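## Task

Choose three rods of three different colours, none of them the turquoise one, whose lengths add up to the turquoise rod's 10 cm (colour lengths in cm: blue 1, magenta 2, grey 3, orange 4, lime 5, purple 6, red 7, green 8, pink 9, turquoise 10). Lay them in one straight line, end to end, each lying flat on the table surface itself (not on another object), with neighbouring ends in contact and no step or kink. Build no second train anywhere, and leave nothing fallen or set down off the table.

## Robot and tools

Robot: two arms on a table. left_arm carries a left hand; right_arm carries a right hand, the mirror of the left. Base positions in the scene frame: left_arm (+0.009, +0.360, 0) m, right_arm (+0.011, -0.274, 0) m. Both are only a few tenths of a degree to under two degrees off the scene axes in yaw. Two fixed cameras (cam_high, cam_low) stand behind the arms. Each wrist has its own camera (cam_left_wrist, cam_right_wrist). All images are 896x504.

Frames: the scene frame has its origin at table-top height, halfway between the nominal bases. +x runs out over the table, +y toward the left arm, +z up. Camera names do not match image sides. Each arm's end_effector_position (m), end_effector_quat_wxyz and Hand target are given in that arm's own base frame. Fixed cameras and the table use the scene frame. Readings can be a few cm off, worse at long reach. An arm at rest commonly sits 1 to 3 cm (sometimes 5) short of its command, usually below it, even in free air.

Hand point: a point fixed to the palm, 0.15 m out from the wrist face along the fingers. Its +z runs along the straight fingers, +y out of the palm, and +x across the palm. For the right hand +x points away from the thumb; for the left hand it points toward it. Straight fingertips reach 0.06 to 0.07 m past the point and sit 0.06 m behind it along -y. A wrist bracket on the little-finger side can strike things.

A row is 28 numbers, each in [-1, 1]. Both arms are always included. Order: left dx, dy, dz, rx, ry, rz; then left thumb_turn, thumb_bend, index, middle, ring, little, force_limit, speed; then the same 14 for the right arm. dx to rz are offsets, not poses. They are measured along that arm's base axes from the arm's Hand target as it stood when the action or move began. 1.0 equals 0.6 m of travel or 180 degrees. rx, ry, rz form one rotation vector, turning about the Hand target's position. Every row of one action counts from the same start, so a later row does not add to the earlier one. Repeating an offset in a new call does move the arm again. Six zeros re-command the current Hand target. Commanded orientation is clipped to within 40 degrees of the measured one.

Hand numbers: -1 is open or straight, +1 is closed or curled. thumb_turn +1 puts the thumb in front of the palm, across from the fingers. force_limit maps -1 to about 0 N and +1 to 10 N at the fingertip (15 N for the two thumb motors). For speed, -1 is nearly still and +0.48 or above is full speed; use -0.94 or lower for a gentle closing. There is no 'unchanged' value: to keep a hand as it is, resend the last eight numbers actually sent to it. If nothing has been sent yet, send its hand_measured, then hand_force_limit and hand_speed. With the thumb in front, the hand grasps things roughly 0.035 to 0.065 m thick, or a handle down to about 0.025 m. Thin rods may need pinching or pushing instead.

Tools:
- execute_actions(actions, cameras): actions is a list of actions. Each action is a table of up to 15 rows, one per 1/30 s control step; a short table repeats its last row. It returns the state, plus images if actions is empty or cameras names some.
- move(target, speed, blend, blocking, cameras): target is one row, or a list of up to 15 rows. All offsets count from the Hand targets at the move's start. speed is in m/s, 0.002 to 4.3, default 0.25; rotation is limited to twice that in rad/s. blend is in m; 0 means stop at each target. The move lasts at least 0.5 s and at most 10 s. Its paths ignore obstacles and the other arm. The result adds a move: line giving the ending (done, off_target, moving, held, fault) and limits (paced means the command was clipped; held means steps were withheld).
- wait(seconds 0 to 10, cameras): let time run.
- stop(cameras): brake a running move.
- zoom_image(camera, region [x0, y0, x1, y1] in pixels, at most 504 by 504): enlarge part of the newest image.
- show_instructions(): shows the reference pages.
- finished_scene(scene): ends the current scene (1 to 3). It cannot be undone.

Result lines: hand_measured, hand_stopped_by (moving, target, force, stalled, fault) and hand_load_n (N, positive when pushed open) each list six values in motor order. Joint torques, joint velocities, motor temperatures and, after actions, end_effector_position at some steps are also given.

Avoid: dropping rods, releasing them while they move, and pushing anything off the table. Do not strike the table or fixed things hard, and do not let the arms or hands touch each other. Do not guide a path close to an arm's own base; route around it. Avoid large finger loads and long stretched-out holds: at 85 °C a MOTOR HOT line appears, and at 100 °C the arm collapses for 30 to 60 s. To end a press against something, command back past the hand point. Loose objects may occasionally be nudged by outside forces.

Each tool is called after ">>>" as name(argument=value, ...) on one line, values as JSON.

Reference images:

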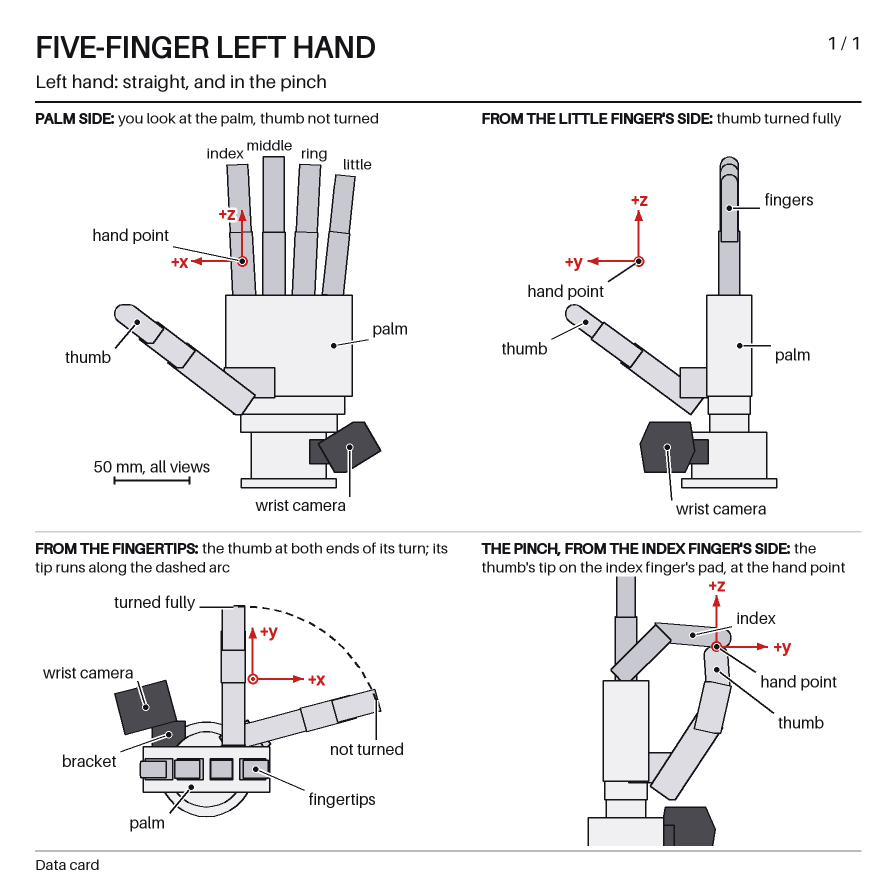

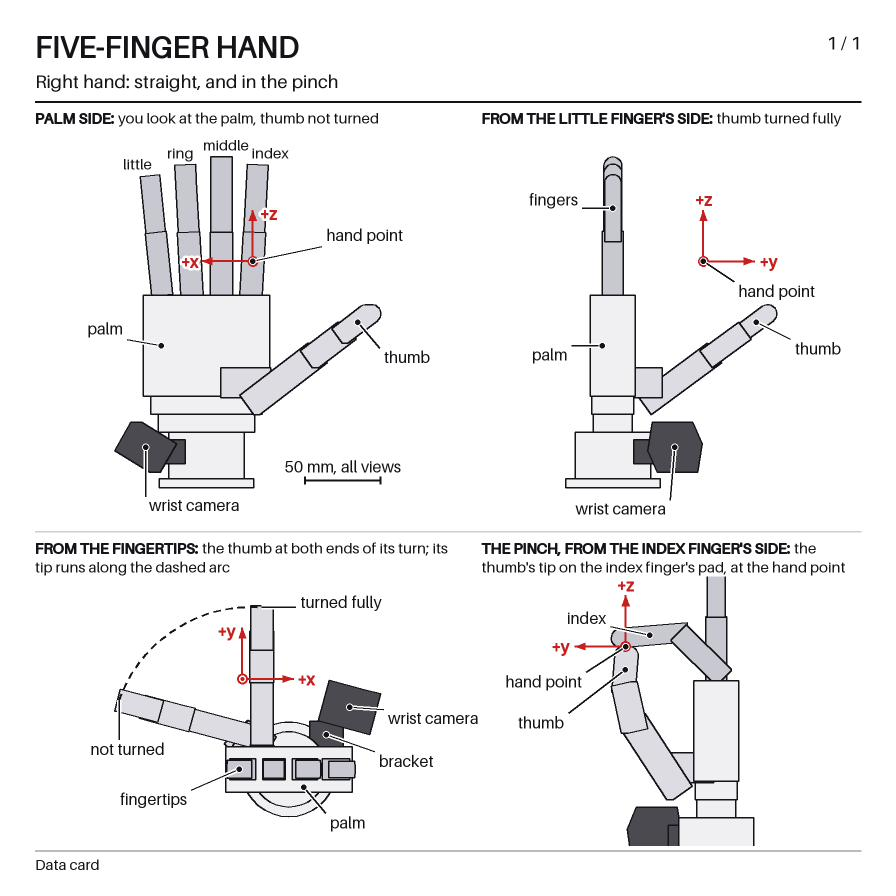

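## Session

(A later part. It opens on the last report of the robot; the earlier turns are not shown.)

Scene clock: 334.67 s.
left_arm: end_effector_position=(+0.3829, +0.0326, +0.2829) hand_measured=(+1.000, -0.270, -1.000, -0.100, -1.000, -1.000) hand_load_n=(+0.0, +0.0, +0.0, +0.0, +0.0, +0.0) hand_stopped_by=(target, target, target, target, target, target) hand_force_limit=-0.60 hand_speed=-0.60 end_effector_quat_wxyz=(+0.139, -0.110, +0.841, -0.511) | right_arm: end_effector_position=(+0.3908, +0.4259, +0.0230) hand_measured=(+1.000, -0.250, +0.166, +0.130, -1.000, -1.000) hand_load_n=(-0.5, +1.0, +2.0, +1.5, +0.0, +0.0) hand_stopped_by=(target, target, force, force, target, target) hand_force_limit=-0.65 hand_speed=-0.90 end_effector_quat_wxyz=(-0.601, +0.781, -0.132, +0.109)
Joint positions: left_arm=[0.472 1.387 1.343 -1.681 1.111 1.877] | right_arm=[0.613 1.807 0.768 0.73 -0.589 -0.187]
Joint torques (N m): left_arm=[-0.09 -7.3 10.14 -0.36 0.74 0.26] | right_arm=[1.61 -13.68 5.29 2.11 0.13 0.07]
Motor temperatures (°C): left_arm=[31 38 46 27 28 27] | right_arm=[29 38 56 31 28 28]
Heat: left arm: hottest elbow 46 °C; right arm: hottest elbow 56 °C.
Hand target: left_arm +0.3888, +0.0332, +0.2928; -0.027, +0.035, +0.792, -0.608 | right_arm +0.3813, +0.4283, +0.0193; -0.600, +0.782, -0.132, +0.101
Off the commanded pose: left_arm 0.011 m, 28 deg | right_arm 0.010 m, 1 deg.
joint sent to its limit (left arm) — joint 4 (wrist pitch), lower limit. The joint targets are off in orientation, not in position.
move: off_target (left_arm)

>>> move(target=[[0,0,0,0,0,0,1,-0.27,-1,-0.1,-1,-1,-0.6,-0.6,-0.005,-0.006,0,0,0,0,1,-0.25,0.3,0.3,-1,-1,-0.65,-0.9]], speed=0.04)

>>> move(target=[[0,0,0,0,0,0,1,-0.27,-1,-0.1,-1,-1,-0.6,-0.6,0,0,0.005,0,0,0,1,-0.27,-0.1,-0.1,-1,-1,-0.65,-0.6],[0,0,0,0,0,0,1,-0.27,-1,-0.1,-1,-1,-0.6,-0.6,0.02,0,0.13,0,0,0,1,-0.27,-0.1,-0.1,-1,-1,-0.65,-0.6]], speed=[0.04,0.12], cameras=["cam_right_wrist"])

>>> zoom_image(camera="cam_right_wrist", region=[540, 100, 700, 260])

Scene clock: 339.73 s.
left_arm: end_effector_position=(+0.3829, +0.0326, +0.2829) hand_measured=(+1.000, -0.270, -1.000, -0.100, -1.000, -1.000) hand_load_n=(+0.0, +0.0, -0.5, +0.0, +0.0, +0.0) hand_stopped_by=(target, target, target, target, target, target) hand_force_limit=-0.60 hand_speed=-0.60 end_effector_quat_wxyz=(+0.139, -0.110, +0.841, -0.511) | right_arm: end_effector_position=(+0.3874, +0.4237, +0.0228) hand_measured=(+1.000, -0.250, +0.166, +0.130, -1.000, -1.000) hand_load_n=(-1.0, +0.5, +2.0, +1.5, +0.0, +0.0) hand_stopped_by=(target, target, force, force, target, target) hand_force_limit=-0.65 hand_speed=-0.90 end_effector_quat_wxyz=(-0.602, +0.780, -0.133, +0.108)
Joint positions: left_arm=[0.472 1.387 1.343 -1.681 1.111 1.877] | right_arm=[0.613 1.802 0.756 0.737 -0.589 -0.184]
Joint torques (N m): left_arm=[-0.03 -7.06 10.22 -0.32 0.74 0.25] | right_arm=[1.32 -13.68 5.08 2.06 0.03 0.04]
Heat: left arm: hottest elbow 46 °C; right arm: hottest elbow 54 °C.
Hand target: left_arm +0.3888, +0.0332, +0.2928; -0.027, +0.035, +0.792, -0.608 | right_arm +0.3783, +0.4248, +0.0193; -0.600, +0.782, -0.132, +0.101
Off the commanded pose: left_arm 0.011 m, 28 deg | right_arm 0.010 m, 1 deg.
joint sent to its limit (left arm) — joint 4 (wrist pitch), lower limit. The joint targets are off in orientation, not in position.
move: off_target (left_arm)

Scene clock: 341.60 s.
left_arm: end_effector_position=(+0.3829, +0.0326, +0.2829) hand_measured=(+1.000, -0.270, -1.000, -0.100, -1.000, -1.000) hand_load_n=(+0.5, +0.0, +0.0, +0.0, +0.0, +0.0) hand_stopped_by=(target, target, target, target, target, target) hand_force_limit=-0.60 hand_speed=-0.60 end_effector_quat_wxyz=(+0.139, -0.110, +0.841, -0.511) | right_arm: end_effector_position=(+0.3756, +0.4175, +0.0770) hand_measured=(+1.000, -0.270, -0.100, -0.100, -1.000, -1.000) hand_load_n=(+0.0, +0.0, +0.0, +0.0, +0.0, +0.0) hand_stopped_by=(target, target, target, target, target, target) hand_force_limit=-0.65 hand_speed=-0.60 end_effector_quat_wxyz=(-0.589, +0.791, -0.140, +0.090)
Joint positions: left_arm=[0.472 1.387 1.343 -1.681 1.111 1.877] | right_arm=[0.613 1.626 0.77 0.498 -0.6 -0.184]
Joint torques (N m): left_arm=[-0.15 -7.18 10.06 -0.31 0.72 0.25] | right_arm=[0.15 -13.27 11.21 1.51 -0.15 -0.03]
Heat: left arm: hottest elbow 46 °C; right arm: hottest elbow 54 °C.
Hand target: left_arm +0.3888, +0.0332, +0.2928; -0.027, +0.035, +0.792, -0.608 | right_arm +0.3903, +0.4247, +0.0973; -0.600, +0.782, -0.132, +0.101
Off the commanded pose: left_arm 0.011 m, 28 deg | right_arm 0.026 m, 2 deg.
joint sent to its limit (left arm) — joint 4 (wrist pitch), lower limit. The joint targets are off in orientation, not in position.
move: off_target (left_arm, right_arm)
camera_calibration:
cam_right_wrist: T_world_to_cam=[[0.148333, -0.292262, -0.944765, 0.14466], [-0.964387, -0.254296, -0.0727479, 0.474088], [-0.218988, 0.921909, -0.319574, -0.167794], [0, 0, 0, 1]] pos_world=[0.399001, 0.317529, 0.117536]
Images, in order (width x height): cam_right_wrist 896x504.

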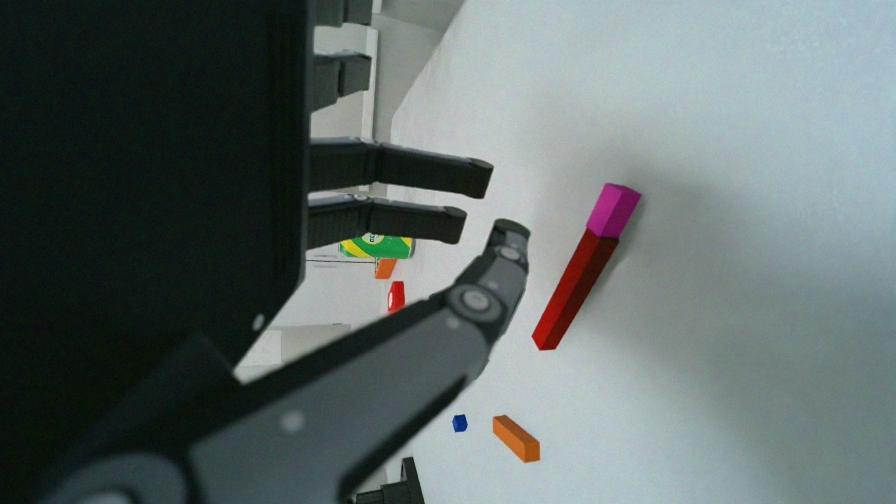

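Scaled by 3.150 from the camera's 896x504 image, which has a finer 1280x720 frame.

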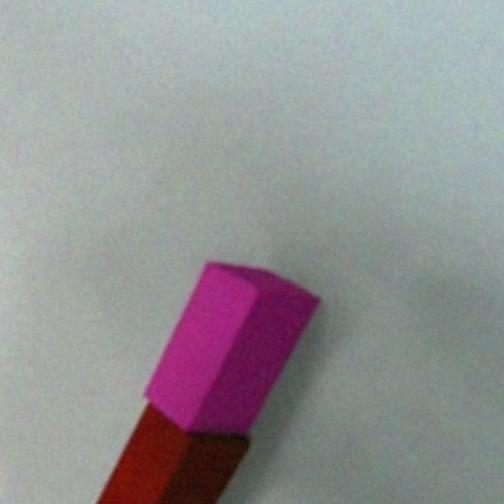

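>>> move(target=[[0,0,0,0,0,0,1,-0.27,-1,-0.1,-1,-1,-0.6,-0.6,-0.258,0.109,0.01,0,0,0,0.87,-0.27,-0.1,-1,-1,-1,-0.65,-0.4]], speed=0.2, cameras=["cam_right_wrist"])

>>> zoom_image(camera="cam_right_wrist", region=[480, 140, 640, 300])

Scene clock: 354.63 s.
left_arm: end_effector_position=(+0.3829, +0.0326, +0.2829) hand_measured=(+1.000, -0.270, -1.000, -0.100, -1.000, -1.000) hand_load_n=(-0.5, +0.0, +0.0, +0.0, +0.0, +0.0) hand_stopped_by=(target, target, target, target, target, target) hand_force_limit=-0.60 hand_speed=-0.60 end_effector_quat_wxyz=(+0.139, -0.110, +0.841, -0.511) | right_arm: end_effector_position=(+0.2319, +0.4877, +0.0903) hand_measured=(+0.870, -0.270, -0.100, -1.000, -1.000, -1.000) hand_load_n=(+0.0, +0.0, +0.0, +0.0, +0.0, -0.5) hand_stopped_by=(target, target, target, target, target, target) hand_force_limit=-0.65 hand_speed=-0.40 end_effector_quat_wxyz=(-0.587, +0.793, -0.130, +0.097)
Joint positions: left_arm=[0.472 1.387 1.343 -1.681 1.111 1.877] | right_arm=[0.995 1.485 0.636 0.544 -0.239 -0.075]
Joint torques (N m): left_arm=[0.21 -7.24 10.19 -0.32 0.72 0.28] | right_arm=[0.44 -11.58 8.06 2.71 0.24 0.1]
Motor temperatures (°C): left_arm=[31 38 47 27 28 27] | right_arm=[29 39 55 31 28 28]
Heat: left arm: hottest elbow 47 °C; right arm: hottest elbow 55 °C.
Hand target: left_arm +0.3888, +0.0332, +0.2928; -0.027, +0.035, +0.792, -0.608 | right_arm +0.2354, +0.4902, +0.1034; -0.600, +0.782, -0.132, +0.101
Off the commanded pose: left_arm 0.011 m, 28 deg | right_arm 0.014 m, 2 deg.
joint sent to its limit (left arm) — joint 4 (wrist pitch), lower limit. The joint targets are off in orientation, not in position.
move: off_target (left_arm, right_arm)
camera_calibration:
cam_right_wrist: T_world_to_cam=[[0.171046, -0.299969, -0.938489, 0.197043], [-0.960575, -0.262666, -0.091115, 0.359252], [-0.219177, 0.917074, -0.333071, -0.256087], [0, 0, 0, 1]] pos_world=[0.255257, 0.388321, 0.132361]
Images, in order (width x height): cam_right_wrist 896x504.

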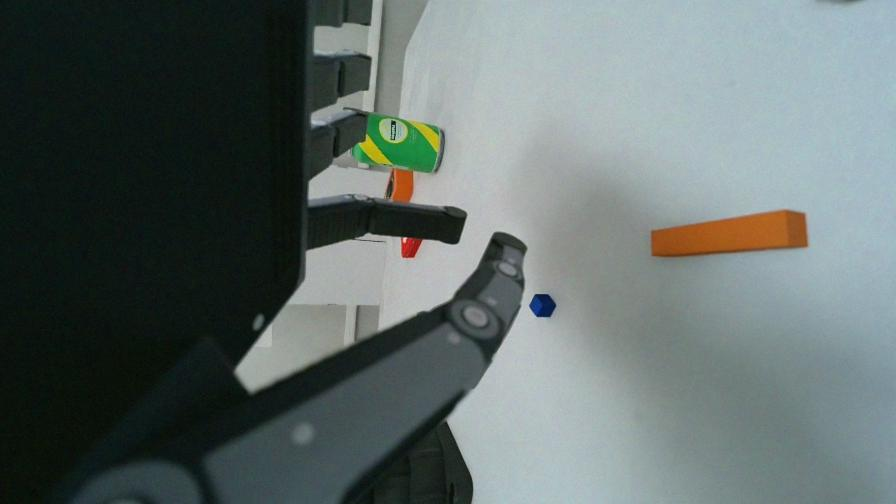

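Scaled by 3.150 from the camera's 896x504 image, which has a finer 1280x720 frame.

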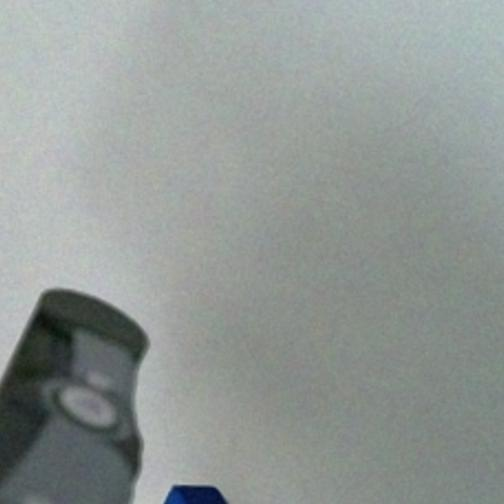

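>>> move(target=[[0,0,0,0,0,0,1,-0.27,-1,-0.1,-1,-1,-0.6,-0.6,-0.0673,0.0713,-0.0723,0,0,0,0.87,-0.27,-0.1,-1,-1,-1,-0.65,-0.4],[0,0,0,0,0,0,1,-0.27,-1,-0.1,-1,-1,-0.6,-0.6,-0.0757,0.0772,-0.1123,0,0,0,0.87,-0.27,-0.1,-1,-1,-1,-0.65,-0.4]], speed=[0.12,0.06], cameras=["cam_right_wrist"])

>>> zoom_image(camera="cam_right_wrist", region=[440, 140, 640, 340])

Scene clock: 365.07 s.
left_arm: end_effector_position=(+0.3829, +0.0326, +0.2829) hand_measured=(+1.000, -0.270, -1.000, -0.100, -1.000, -1.000) hand_load_n=(+0.0, +0.0, +0.0, +0.0, +0.0, +0.0) hand_stopped_by=(target, target, target, target, target, target) hand_force_limit=-0.60 hand_speed=-0.60 end_effector_quat_wxyz=(+0.139, -0.110, +0.841, -0.511) | right_arm: end_effector_position=(+0.1921, +0.5286, +0.0318) hand_measured=(+0.870, -0.270, -0.100, -1.000, -1.000, -1.000) hand_load_n=(+0.0, +0.0, +0.0, +0.0, +0.0, +0.0) hand_stopped_by=(target, target, target, target, target, target) hand_force_limit=-0.65 hand_speed=-0.40 end_effector_quat_wxyz=(-0.592, +0.788, -0.132, +0.104)
Joint positions: left_arm=[0.472 1.387 1.343 -1.681 1.111 1.877] | right_arm=[1.142 1.695 0.636 0.776 -0.086 -0.032]
Joint torques (N m): left_arm=[-0.15 -7.47 10.21 -0.4 0.73 0.26] | right_arm=[1.38 -11.16 7.21 2.74 0.28 0.1]
Heat: left arm: hottest elbow 47 °C; right arm: hottest elbow 54 °C.
Hand target: left_arm +0.3888, +0.0332, +0.2928; -0.027, +0.035, +0.792, -0.608 | right_arm +0.1900, +0.5365, +0.0359; -0.600, +0.782, -0.132, +0.101
Off the commanded pose: left_arm 0.011 m, 28 deg | right_arm 0.009 m, 1 deg.
joint sent to its limit (left arm) — joint 4 (wrist pitch), lower limit. The joint targets are off in orientation, not in position.
move: off_target (left_arm)
camera_calibration:
cam_right_wrist: T_world_to_cam=[[0.177265, -0.291648, -0.939957, 0.155671], [-0.962682, -0.249841, -0.10403, 0.320473], [-0.2045, 0.92332, -0.325053, -0.328125], [0, 0, 0, 1]] pos_world=[0.213817, 0.428434, 0.0730052]
Images, in order (width x height): cam_right_wrist 896x504.

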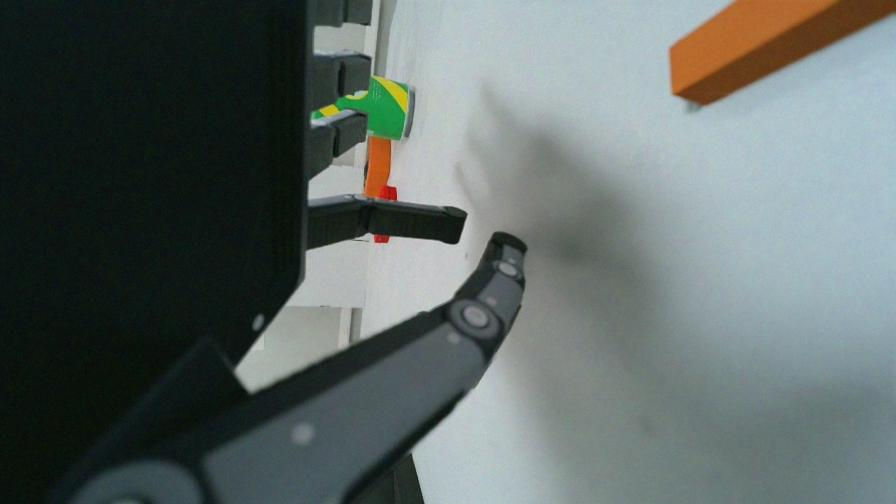

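Scaled by 2.520 from the camera's 896x504 image, which has a finer 1280x720 frame.

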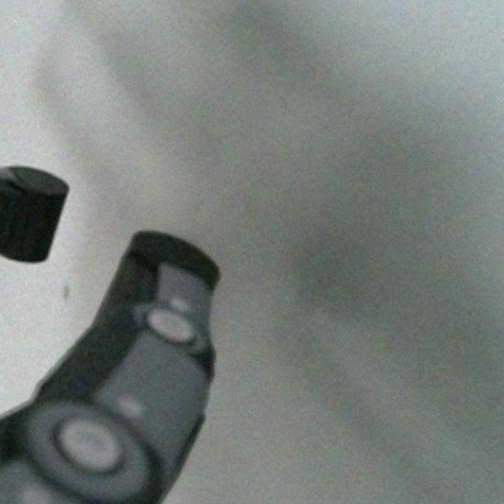

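>>> move(target=[[0,0,0,0,0,0,1,-0.27,-1,-0.1,-1,-1,-0.6,-0.6,-0.0075,0.0025,-0.0195,0,0,0,0.87,-0.26,-0.1,-1,-1,-1,-0.65,-0.4]], speed=0.05, cameras=["cam_right_wrist"])

>>> zoom_image(camera="cam_right_wrist", region=[440, 140, 640, 340])

Scene clock: 370.70 s.
left_arm: end_effector_position=(+0.3829, +0.0326, +0.2829) hand_measured=(+1.000, -0.270, -1.000, -0.100, -1.000, -1.000) hand_load_n=(+0.0, +0.0, +0.0, +0.0, +0.0, +0.0) hand_stopped_by=(target, target, target, target, target, target) hand_force_limit=-0.60 hand_speed=-0.60 end_effector_quat_wxyz=(+0.139, -0.110, +0.841, -0.511) | right_arm: end_effector_position=(+0.1887, +0.5323, +0.0240) hand_measured=(+0.870, -0.260, -0.100, -1.000, -1.000, -1.000) hand_load_n=(+0.0, +0.0, +0.0, +0.0, -0.5, -0.5) hand_stopped_by=(target, target, target, target, target, target) hand_force_limit=-0.65 hand_speed=-0.40 end_effector_quat_wxyz=(-0.595, +0.786, -0.132, +0.105)
Joint positions: left_arm=[0.472 1.387 1.343 -1.681 1.111 1.877] | right_arm=[1.154 1.727 0.636 0.816 -0.074 -0.029]
Joint torques (N m): left_arm=[0.03 -7.47 10.14 -0.27 0.72 0.27] | right_arm=[1.32 -10.99 6.6 2.78 0.29 0.1]
Heat: left arm: hottest elbow 47 °C; right arm: hottest elbow 53 °C.
Hand target: left_arm +0.3888, +0.0332, +0.2928; -0.027, +0.035, +0.792, -0.608 | right_arm +0.1855, +0.5380, +0.0242; -0.600, +0.782, -0.132, +0.101
Off the commanded pose: left_arm 0.011 m, 28 deg | right_arm 0.007 m, 1 deg.
joint sent to its limit (left arm) — joint 4 (wrist pitch), lower limit. The joint targets are off in orientation, not in position.
move: off_target (left_arm)
camera_calibration:
cam_right_wrist: T_world_to_cam=[[0.180788, -0.285216, -0.941259, 0.146], [-0.962265, -0.249192, -0.109314, 0.316958], [-0.203376, 0.925503, -0.319504, -0.336257], [0, 0, 0, 1]] pos_world=[0.210216, 0.431832, 0.0646359]
Images, in order (width x height): cam_right_wrist 896x504.

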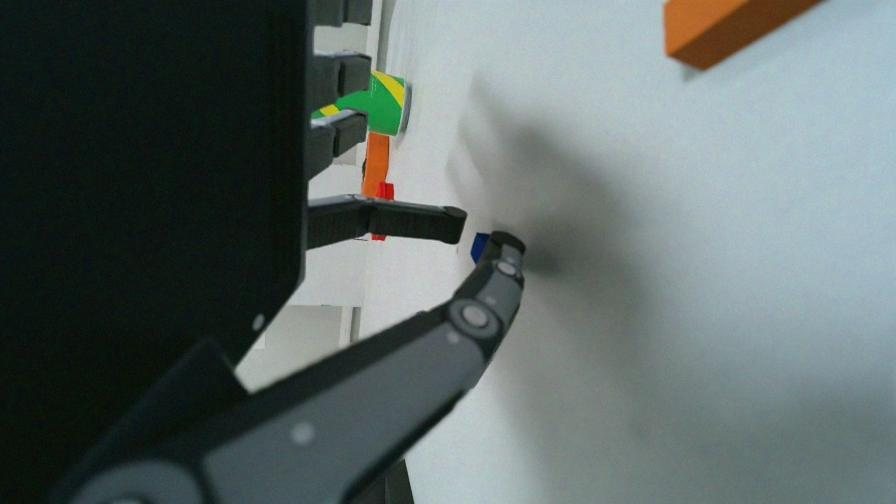

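Scaled by 2.520 from the camera's 896x504 image, which has a finer 1280x720 frame.

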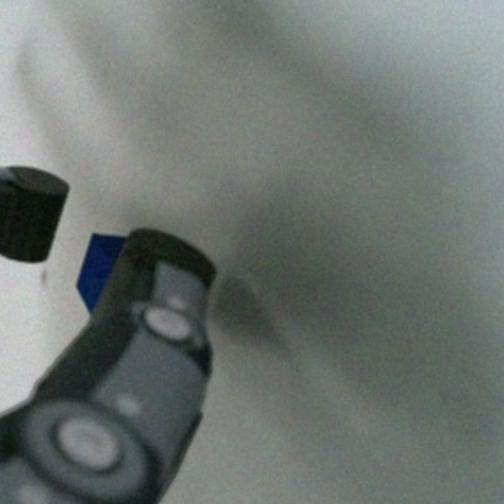

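>>> move(target=[[0,0,0,0,0,0,1,-0.27,-1,-0.1,-1,-1,-0.6,-0.6,0,0,-0.003,0,0,0,0.87,-0.25,0.3,-1,-1,-1,-0.65,-0.9]], speed=0.05, cameras=["cam_right_wrist"])

>>> zoom_image(camera="cam_right_wrist", region=[460, 180, 560, 280])

Scene clock: 374.23 s.
left_arm: end_effector_position=(+0.3829, +0.0326, +0.2829) hand_measured=(+1.000, -0.270, -1.000, -0.100, -1.000, -1.000) hand_load_n=(+0.0, +0.0, +0.0, +0.0, +0.0, +0.0) hand_stopped_by=(target, target, target, target, target, target) hand_force_limit=-0.60 hand_speed=-0.60 end_effector_quat_wxyz=(+0.139, -0.110, +0.841, -0.511) | right_arm: end_effector_position=(+0.1891, +0.5330, +0.0246) hand_measured=(+0.870, -0.250, +0.178, -1.000, -1.000, -1.000) hand_load_n=(+0.0, +0.5, +0.5, +0.0, +0.0, +0.0) hand_stopped_by=(target, target, force, target, target, target) hand_force_limit=-0.65 hand_speed=-0.90 end_effector_quat_wxyz=(-0.597, +0.784, -0.132, +0.105)
Joint positions: left_arm=[0.472 1.387 1.343 -1.681 1.111 1.877] | right_arm=[1.154 1.73 0.636 0.825 -0.074 -0.028]
Joint torques (N m): left_arm=[-0.09 -7.36 10.15 -0.29 0.72 0.28] | right_arm=[1.38 -10.75 6.53 2.69 0.3 0.09]
Heat: left arm: hottest elbow 47 °C; right arm: hottest elbow 53 °C.
Hand target: left_arm +0.3888, +0.0332, +0.2928; -0.027, +0.035, +0.792, -0.608 | right_arm +0.1856, +0.5380, +0.0225; -0.600, +0.782, -0.132, +0.101
Off the commanded pose: left_arm 0.011 m, 28 deg | right_arm 0.006 m, 1 deg.
joint sent to its limit (left arm) — joint 4 (wrist pitch), lower limit. The joint targets are off in orientation, not in position.
move: off_target (left_arm)
camera_calibration:
cam_right_wrist: T_world_to_cam=[[0.182206, -0.280242, -0.942478, 0.143742], [-0.96223, -0.248005, -0.112281, 0.317048], [-0.202273, 0.927339, -0.314845, -0.337977], [0, 0, 0, 1]] pos_world=[0.210519, 0.432331, 0.0646616]
Images, in order (width x height): cam_right_wrist 896x504.

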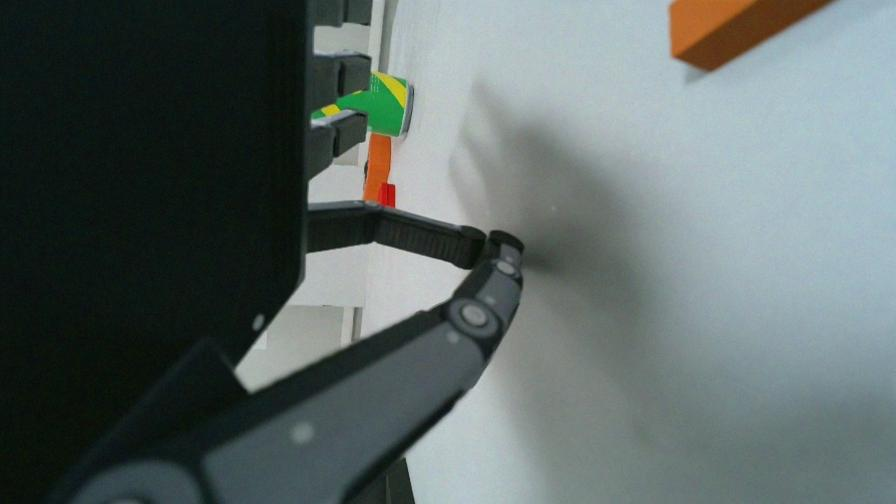

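Scaled by 5.040 from the camera's 896x504 image, which has a finer 1280x720 frame.

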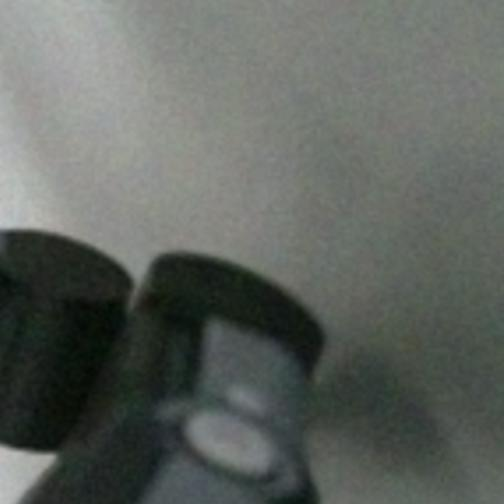

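>>> move(target=[[0,0,0,0,0,0,1,-0.27,-1,-0.1,-1,-1,-0.6,-0.6,0,0,0.1,0,0,0,0.87,-0.25,0.3,-1,-1,-1,-0.65,-0.9],[0,0,0,0,0,0,1,-0.27,-1,-0.1,-1,-1,-0.6,-0.6,0.4323,-0.2217,0.09,0,0,0,0.87,-0.25,0.3,-1,-1,-1,-0.65,-0.9]], speed=[0.1,0.2], blend=[0.015,0], cameras=["cam_right_wrist","cam_high"])

>>> zoom_image(camera="cam_high", region=[380, 160, 500, 260])

Scene clock: 385.40 s.
left_arm: end_effector_position=(+0.3829, +0.0326, +0.2829) hand_measured=(+1.000, -0.270, -1.000, -0.100, -1.000, -1.000) hand_load_n=(+0.0, +0.0, +0.0, +0.0, +0.0, +0.0) hand_stopped_by=(target, target, target, target, target, target) hand_force_limit=-0.60 hand_speed=-0.60 end_effector_quat_wxyz=(+0.139, -0.110, +0.841, -0.511) | right_arm: end_effector_position=(+0.4337, +0.3962, +0.0696) hand_measured=(+0.870, -0.250, +0.178, -1.000, -1.000, -1.000) hand_load_n=(+0.0, +0.0, +0.0, +0.0, +0.0, +0.0) hand_stopped_by=(target, target, force, target, target, target) hand_force_limit=-0.65 hand_speed=-0.90 end_effector_quat_wxyz=(-0.596, +0.784, -0.143, +0.096)
Joint positions: left_arm=[0.472 1.387 1.343 -1.681 1.111 1.877] | right_arm=[0.505 1.721 0.863 0.499 -0.694 -0.214]
Joint torques (N m): left_arm=[0.32 -7.24 10.18 -0.38 0.71 0.26] | right_arm=[0.91 -12.69 11.18 1.5 -0.17 -0.11]
Heat: left arm: hottest elbow 47 °C; right arm: hottest elbow 52 °C.
Hand target: left_arm +0.3888, +0.0332, +0.2928; -0.027, +0.035, +0.792, -0.608 | right_arm +0.4449, +0.4049, +0.0764; -0.600, +0.782, -0.132, +0.101
Off the commanded pose: left_arm 0.011 m, 28 deg | right_arm 0.016 m, 1 deg.
joint sent to its limit (left arm) — joint 4 (wrist pitch), lower limit. The joint targets are off in orientation, not in position.
move: off_target (left_arm, right_arm)
camera_calibration:
cam_right_wrist: T_world_to_cam=[[0.153445, -0.277023, -0.948532, 0.114912], [-0.96674, -0.240851, -0.086049, 0.520866], [-0.204618, 0.930188, -0.304766, -0.148308], [0, 0, 0, 1]] pos_world=[0.455563, 0.295238, 0.108618]
Images, in order (width x height): cam_high 896x504, cam_right_wrist 896x504.

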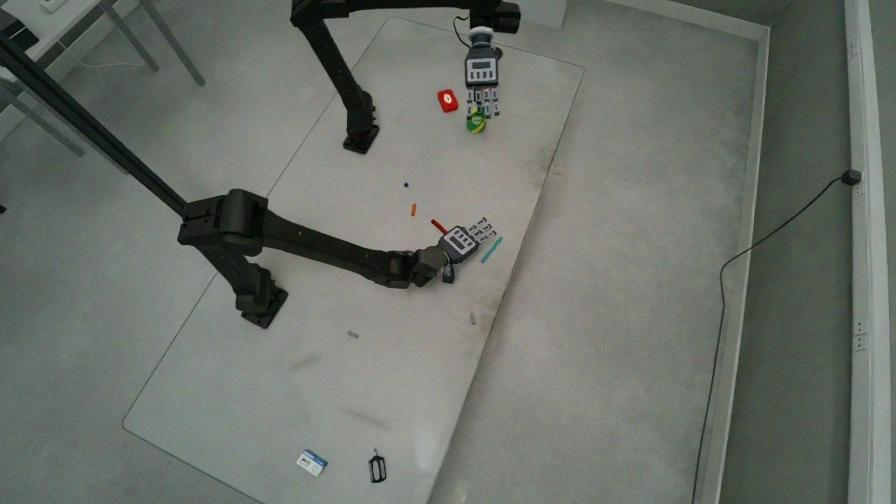

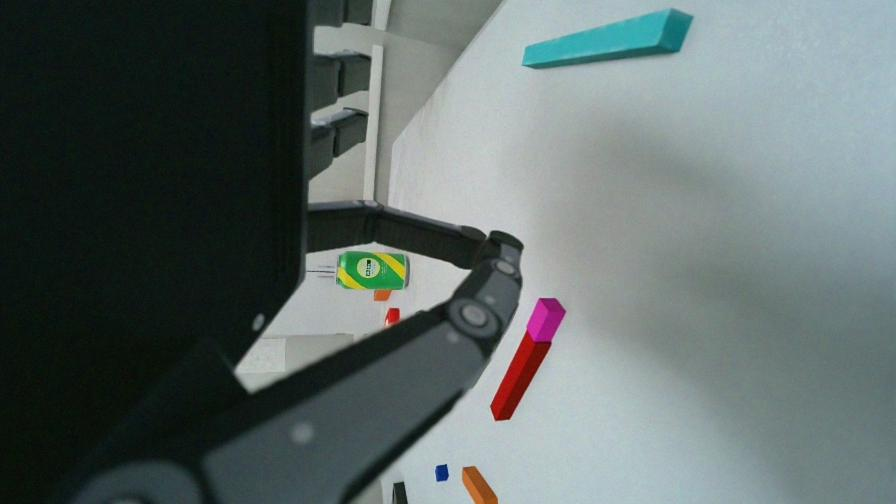

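Scaled by 4.200 from the camera's 896x504 image, which has a finer 1280x720 frame.

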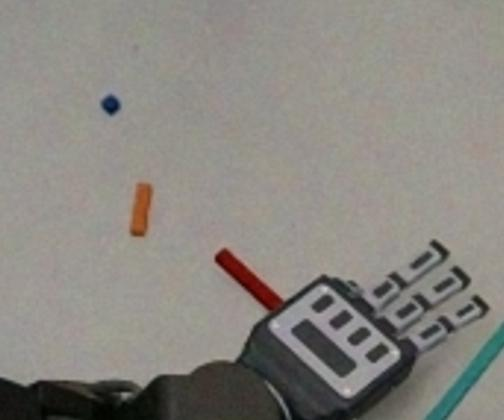

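>>> move(target=[[0,0,0,0,0,0,1,-0.27,-1,-0.1,-1,-1,-0.6,-0.6,-0.383,0.167,0.03,0,0,0,1,-0.27,-1,-0.1,-1,-1,-0.65,-0.4],[0,0,0,0,0,0,1,-0.27,-1,-0.1,-1,-1,-0.6,-0.6,-0.445,0.21,-0.0273,0,0,0,1,-0.27,-1,-0.1,-1,-1,-0.65,-0.4],[0,0,0,0,0,0,1,-0.27,-1,-0.1,-1,-1,-0.6,-0.6,-0.455,0.217,-0.0673,0,0,0,1,-0.27,-1,-0.1,-1,-1,-0.65,-0.4]], speed=[0.2,0.12,0.06], cameras=["cam_right_wrist"])

>>> zoom_image(camera="cam_right_wrist", region=[440, 140, 640, 340])

Scene clock: 407.40 s.
left_arm: end_effector_position=(+0.3829, +0.0326, +0.2829) hand_measured=(+1.000, -0.270, -1.000, -0.100, -1.000, -1.000) hand_load_n=(+0.0, +0.0, +0.0, +0.0, +0.5, +0.0) hand_stopped_by=(target, target, target, target, target, target) hand_force_limit=-0.60 hand_speed=-0.60 end_effector_quat_wxyz=(+0.139, -0.110, +0.841, -0.511) | right_arm: end_effector_position=(+0.1758, +0.5311, +0.0356) hand_measured=(+1.000, -0.270, -1.000, -0.100, -1.000, -1.000) hand_load_n=(+0.0, +0.0, +0.0, +0.0, +0.0, +0.0) hand_stopped_by=(target, target, target, target, target, target) hand_force_limit=-0.65 hand_speed=-0.40 end_effector_quat_wxyz=(-0.595, +0.786, -0.131, +0.105)
Joint positions: left_arm=[0.472 1.387 1.343 -1.681 1.111 1.877] | right_arm=[1.183 1.681 0.621 0.786 -0.045 -0.021]
Joint torques (N m): left_arm=[0.15 -7.24 10.19 -0.34 0.74 0.24] | right_arm=[1.32 -10.81 6.46 2.74 0.3 0.1]
Heat: left arm: hottest elbow 48 °C; right arm: hottest elbow 51 °C.
Hand target: left_arm +0.3888, +0.0332, +0.2928; -0.027, +0.035, +0.792, -0.608 | right_arm +0.1719, +0.5352, +0.0360; -0.600, +0.782, -0.132, +0.101
Off the commanded pose: left_arm 0.011 m, 28 deg | right_arm 0.006 m, 1 deg.
joint sent to its limit (left arm) — joint 4 (wrist pitch), lower limit. The joint targets are off in orientation, not in position.
move: off_target (left_arm)
camera_calibration:
cam_right_wrist: T_world_to_cam=[[0.181506, -0.284492, -0.941339, 0.15837], [-0.962235, -0.24886, -0.110325, 0.305433], [-0.202875, 0.925815, -0.318918, -0.334373], [0, 0, 0, 1]] pos_world=[0.197317, 0.430632, 0.0761391]
Images, in order (width x height): cam_right_wrist 896x504.

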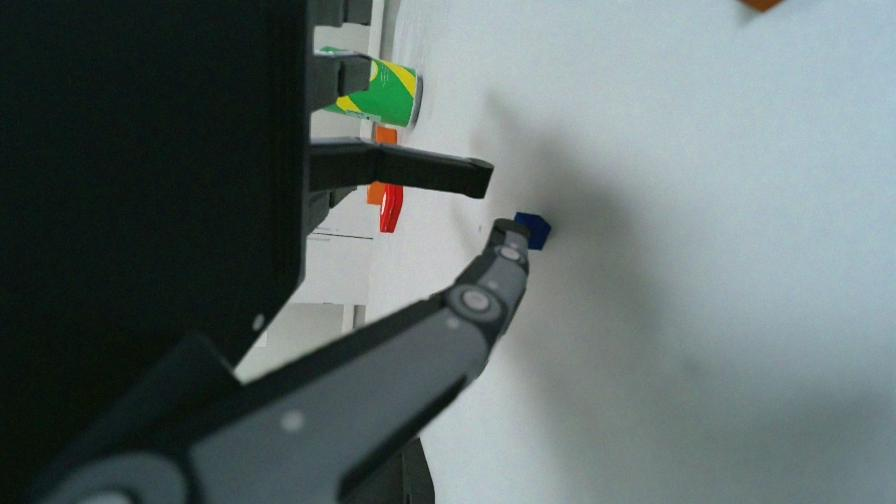

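Scaled by 2.520 from the camera's 896x504 image, which has a finer 1280x720 frame.

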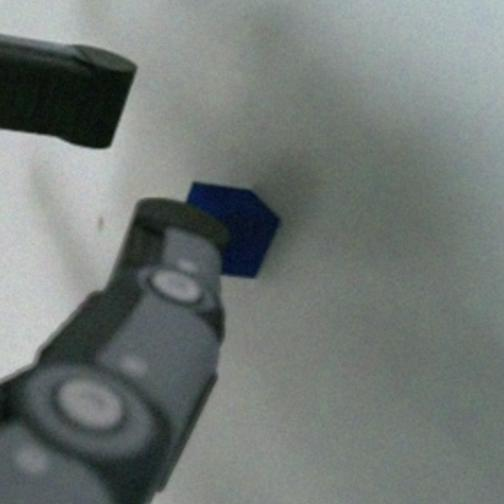

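>>> execute_actions(actions=[], cameras=["cam_right_wrist"])

>>> zoom_image(camera="cam_right_wrist", region=[440, 140, 640, 260])

Scene clock: 420.90 s.
left_arm: end_effector_position=(+0.3829, +0.0326, +0.2829) hand_measured=(+1.000, -0.270, -1.000, -0.100, -1.000, -1.000) hand_load_n=(+0.0, +0.0, +0.0, +0.0, +0.0, +0.0) hand_stopped_by=(target, target, target, target, target, target) hand_force_limit=-0.60 hand_speed=-0.60 end_effector_quat_wxyz=(+0.139, -0.110, +0.841, -0.511) | right_arm: end_effector_position=(+0.1758, +0.5311, +0.0356) hand_measured=(+1.000, -0.270, -1.000, -0.100, -1.000, -1.000) hand_load_n=(+0.0, +0.0, +0.0, +0.0, +0.0, +0.0) hand_stopped_by=(target, target, target, target, target, target) hand_force_limit=-0.65 hand_speed=-0.40 end_effector_quat_wxyz=(-0.595, +0.786, -0.132, +0.105)
Joint positions: left_arm=[0.472 1.387 1.343 -1.681 1.111 1.877] | right_arm=[1.183 1.681 0.621 0.786 -0.045 -0.021]
Joint velocities: within noise
Joint torques (N m): left_arm=[-0.03 -7.12 10.15 -0.28 0.72 0.28] | right_arm=[1.38 -10.81 6.45 2.74 0.3 0.1]
Motor temperatures (°C): left_arm=[31 37 48 27 29 27] | right_arm=[29 39 49 31 28 28]
Heat: left arm: hottest elbow 48 °C; right arm: hottest elbow 49 °C.
Hand target: left_arm +0.3888, +0.0332, +0.2928; -0.027, +0.035, +0.792, -0.608 | right_arm +0.1719, +0.5352, +0.0360; -0.600, +0.782, -0.132, +0.101
Off the commanded pose: left_arm 0.011 m, 28 deg | right_arm 0.006 m, 1 deg.
camera_calibration:
cam_right_wrist: T_world_to_cam=[[0.18117, -0.284391, -0.941435, 0.158419], [-0.962296, -0.248752, -0.110041, 0.305281], [-0.202889, 0.925875, -0.318735, -0.33443], [0, 0, 0, 1]] pos_world=[0.197218, 0.430632, 0.0761401]
Images, in order (width x height): cam_right_wrist 896x504.

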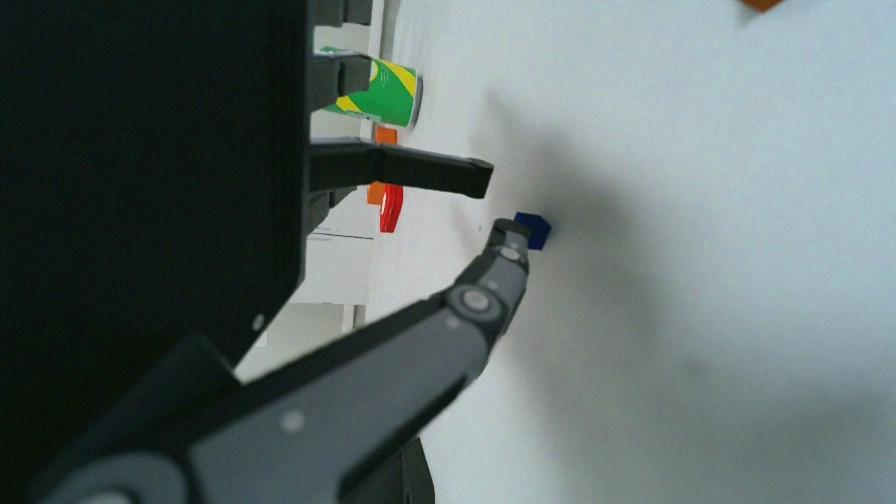

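Scaled by 2.520 from the camera's 896x504 image, which has a finer 1280x720 frame.

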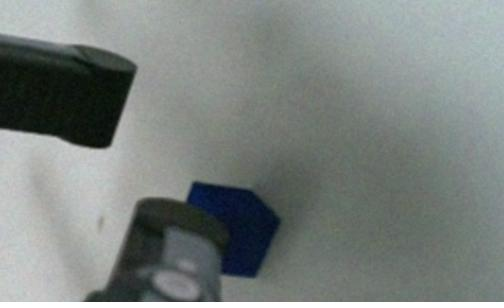

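>>> move(target=[[0,0,0,0,0,0,1,-0.27,-1,-0.1,-1,-1,-0.6,-0.6,0.00467,-0.00433,0.0482,0,0,0,1,-0.27,-1,-0.1,-1,-1,-0.65,-0.4],[0,0,0,0,0,0,1,-0.27,-1,-0.1,-1,-1,-0.6,-0.6,-0.0025,0.0012,0.003,0,0,0,1,-0.27,-1,-0.1,-1,-1,-0.65,-0.4]], speed=[0.08,0.06], cameras=["cam_right_wrist"])

>>> zoom_image(camera="cam_right_wrist", region=[440, 140, 640, 260])

Scene clock: 436.20 s.
left_arm: end_effector_position=(+0.3829, +0.0326, +0.2829) hand_measured=(+1.000, -0.270, -1.000, -0.100, -1.000, -1.000) hand_load_n=(+0.0, +0.0, +0.0, +0.0, +0.0, +0.0) hand_stopped_by=(target, target, target, target, target, target) hand_force_limit=-0.60 hand_speed=-0.60 end_effector_quat_wxyz=(+0.139, -0.110, +0.841, -0.511) | right_arm: end_effector_position=(+0.1745, +0.5312, +0.0365) hand_measured=(+1.000, -0.270, -1.000, -0.100, -1.000, -1.000) hand_load_n=(+0.0, +0.0, +0.0, +0.0, -0.5, +0.0) hand_stopped_by=(target, target, target, target, target, target) hand_force_limit=-0.65 hand_speed=-0.40 end_effector_quat_wxyz=(-0.594, +0.786, -0.132, +0.105)
Joint positions: left_arm=[0.472 1.387 1.343 -1.681 1.111 1.877] | right_arm=[1.187 1.676 0.621 0.779 -0.042 -0.02]
Joint torques (N m): left_arm=[-0.03 -7.06 10.1 -0.4 0.72 0.26] | right_arm=[1.44 -10.75 6.57 2.78 0.3 0.1]
Heat: left arm: hottest elbow 48 °C; right arm: hottest elbow 48 °C.
Hand target: left_arm +0.3888, +0.0332, +0.2928; -0.027, +0.035, +0.792, -0.608 | right_arm +0.1705, +0.5359, +0.0379; -0.600, +0.782, -0.132, +0.101
Off the commanded pose: left_arm 0.011 m, 28 deg | right_arm 0.006 m, 1 deg.
joint sent to its limit (left arm) — joint 4 (wrist pitch), lower limit. The joint targets are off in orientation, not in position.
move: off_target (left_arm)
camera_calibration:
cam_right_wrist: T_world_to_cam=[[0.180576, -0.286273, -0.940978, 0.160536], [-0.96245, -0.248582, -0.109071, 0.304073], [-0.202686, 0.92534, -0.320412, -0.334244], [0, 0, 0, 1]] pos_world=[0.19592, 0.430833, 0.0771308]
Images, in order (width x height): cam_right_wrist 896x504.

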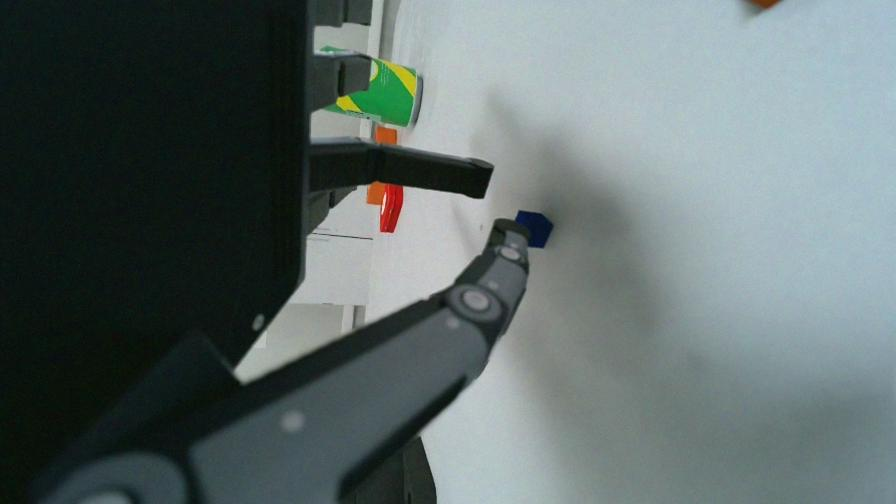

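Scaled by 2.520 from the camera's 896x504 image, which has a finer 1280x720 frame.

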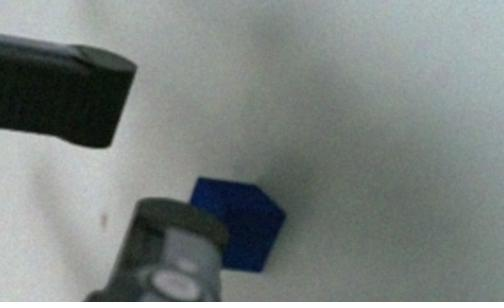

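>>> move(target=[[0,0,0,0,0,0,1,-0.27,-1,-0.1,-1,-1,-0.6,-0.6,-0.0217,0.0035,0,0,0,0,1,-0.27,-1,-0.1,-1,-1,-0.65,-0.4]], speed=0.06, cameras=["cam_right_wrist"])

>>> zoom_image(camera="cam_right_wrist", region=[440, 140, 640, 260])

Scene clock: 440.43 s.
left_arm: end_effector_position=(+0.3829, +0.0326, +0.2829) hand_measured=(+1.000, -0.270, -1.000, -0.100, -1.000, -1.000) hand_load_n=(+0.0, +0.0, +0.0, +0.0, +0.0, +0.0) hand_stopped_by=(target, target, target, target, target, target) hand_force_limit=-0.60 hand_speed=-0.60 end_effector_quat_wxyz=(+0.139, -0.110, +0.841, -0.511) | right_arm: end_effector_position=(+0.1612, +0.5346, +0.0354) hand_measured=(+1.000, -0.270, -1.000, -0.100, -1.000, -1.000) hand_load_n=(+0.0, +0.0, +0.0, +0.0, +0.0, -0.5) hand_stopped_by=(target, target, target, target, target, target) hand_force_limit=-0.65 hand_speed=-0.40 end_effector_quat_wxyz=(-0.594, +0.787, -0.131, +0.104)
Joint positions: left_arm=[0.472 1.387 1.343 -1.681 1.111 1.877] | right_arm=[1.222 1.676 0.617 0.782 -0.01 -0.012]
Joint torques (N m): left_arm=[0.09 -7.53 10.19 -0.27 0.73 0.27] | right_arm=[1.26 -11.16 6.24 2.73 0.31 0.12]
Heat: left arm: hottest elbow 48 °C; right arm: hottest elbow 47 °C.
Hand target: left_arm +0.3888, +0.0332, +0.2928; -0.027, +0.035, +0.792, -0.608 | right_arm +0.1575, +0.5380, +0.0379; -0.600, +0.782, -0.132, +0.101
Off the commanded pose: left_arm 0.011 m, 28 deg | right_arm 0.006 m, 1 deg.
joint sent to its limit (left arm) — joint 4 (wrist pitch), lower limit. The joint targets are off in orientation, not in position.
move: off_target (left_arm)
camera_calibration:
cam_right_wrist: T_world_to_cam=[[0.181183, -0.287385, -0.940523, 0.163405], [-0.962041, -0.250254, -0.108861, 0.292767], [-0.204085, 0.924545, -0.321817, -0.33974], [0, 0, 0, 1]] pos_world=[0.182712, 0.434332, 0.076223]
Images, in order (width x height): cam_right_wrist 896x504.

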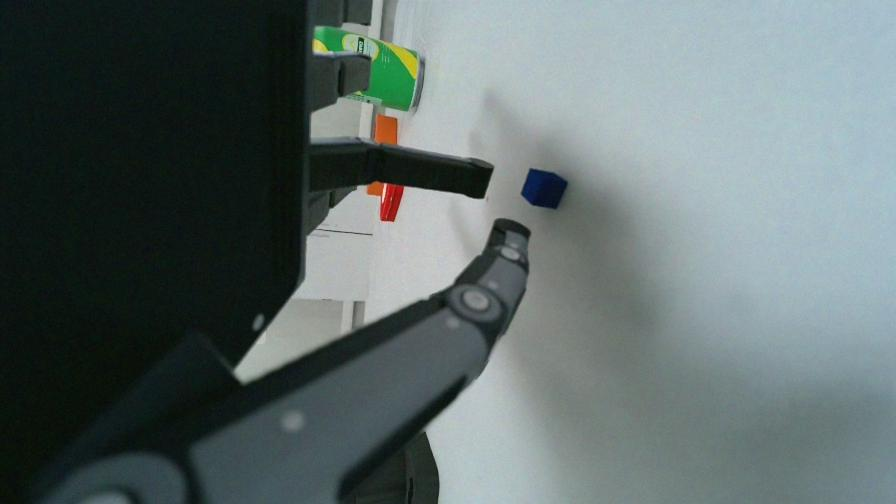

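Scaled by 2.520 from the camera's 896x504 image, which has a finer 1280x720 frame.

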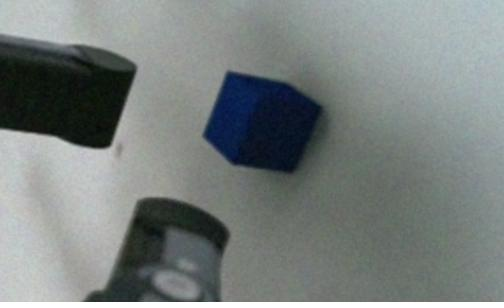

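>>> move(target=[[0,0,0,0,0,0,1,-0.27,-1,-0.1,-1,-1,-0.6,-0.6,0.0673,-0.0257,0.0477,0,0,0,1,-0.27,-1,-0.1,-1,-1,-0.65,-0.4],[0,0,0,0,0,0,1,-0.27,-1,-0.1,-1,-1,-0.6,-0.6,0.0305,-0.0103,0.0458,0,0,0,1,-0.27,-1,-0.1,-1,-1,-0.65,-0.4],[0,0,0,0,0,0,1,-0.27,-1,-0.1,-1,-1,-0.6,-0.6,0.0233,-0.0048,0.0007,0,0,0,1,-0.27,-1,-0.1,-1,-1,-0.65,-0.4]], speed=[0.12,0.1,0.06], cameras=["cam_right_wrist"])

>>> zoom_image(camera="cam_right_wrist", region=[440, 140, 640, 260])

Scene clock: 451.47 s.
left_arm: end_effector_position=(+0.3829, +0.0326, +0.2829) hand_measured=(+1.000, -0.270, -1.000, -0.100, -1.000, -1.000) hand_load_n=(+0.0, +0.0, +0.0, +0.0, +0.0, +0.0) hand_stopped_by=(target, target, target, target, target, target) hand_force_limit=-0.60 hand_speed=-0.60 end_effector_quat_wxyz=(+0.139, -0.110, +0.841, -0.511) | right_arm: end_effector_position=(+0.1748, +0.5291, +0.0355) hand_measured=(+1.000, -0.270, -1.000, -0.100, -1.000, -1.000) hand_load_n=(+0.0, +0.0, +0.0, +0.0, +0.0, +0.0) hand_stopped_by=(target, target, target, target, target, target) hand_force_limit=-0.65 hand_speed=-0.40 end_effector_quat_wxyz=(-0.593, +0.787, -0.133, +0.104)
Joint positions: left_arm=[0.472 1.387 1.343 -1.681 1.111 1.877] | right_arm=[1.184 1.674 0.617 0.778 -0.044 -0.019]
Joint torques (N m): left_arm=[0.09 -7.18 10.22 -0.32 0.73 0.25] | right_arm=[1.32 -10.99 6.84 2.77 0.3 0.08]
Heat: left arm: hottest elbow 48 °C; right arm: hottest elbow 47 °C.
Hand target: left_arm +0.3888, +0.0332, +0.2928; -0.027, +0.035, +0.792, -0.608 | right_arm +0.1714, +0.5351, +0.0381; -0.600, +0.782, -0.132, +0.101
Off the commanded pose: left_arm 0.011 m, 28 deg | right_arm 0.007 m, 1 deg.
joint sent to its limit (left arm) — joint 4 (wrist pitch), lower limit. The joint targets are off in orientation, not in position.
move: off_target (left_arm)
camera_calibration:
cam_right_wrist: T_world_to_cam=[[0.177523, -0.288809, -0.940784, 0.160772], [-0.962975, -0.248066, -0.105558, 0.303467], [-0.20289, 0.924691, -0.322153, -0.332027], [0, 0, 0, 1]] pos_world=[0.196325, 0.428735, 0.0763213]
Images, in order (width x height): cam_right_wrist 896x504.

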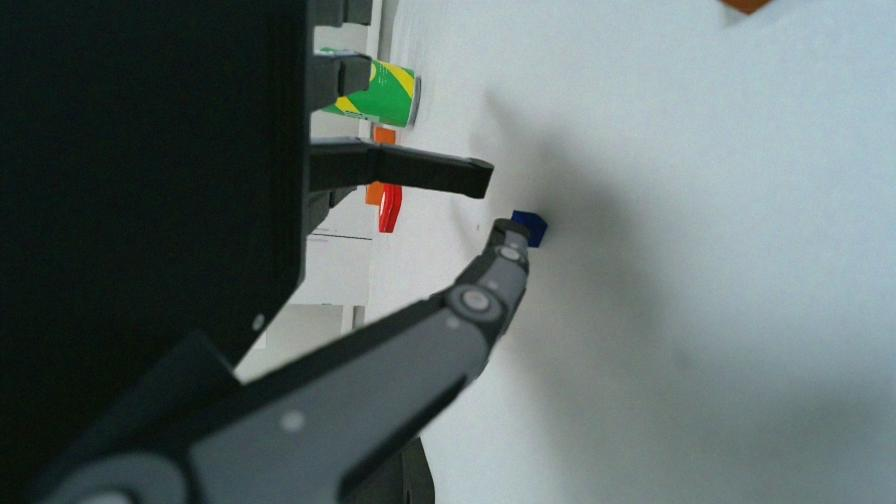

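Scaled by 2.520 from the camera's 896x504 image, which has a finer 1280x720 frame.

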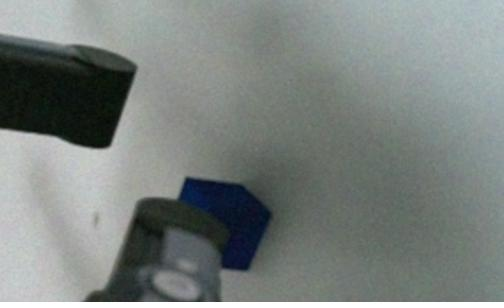

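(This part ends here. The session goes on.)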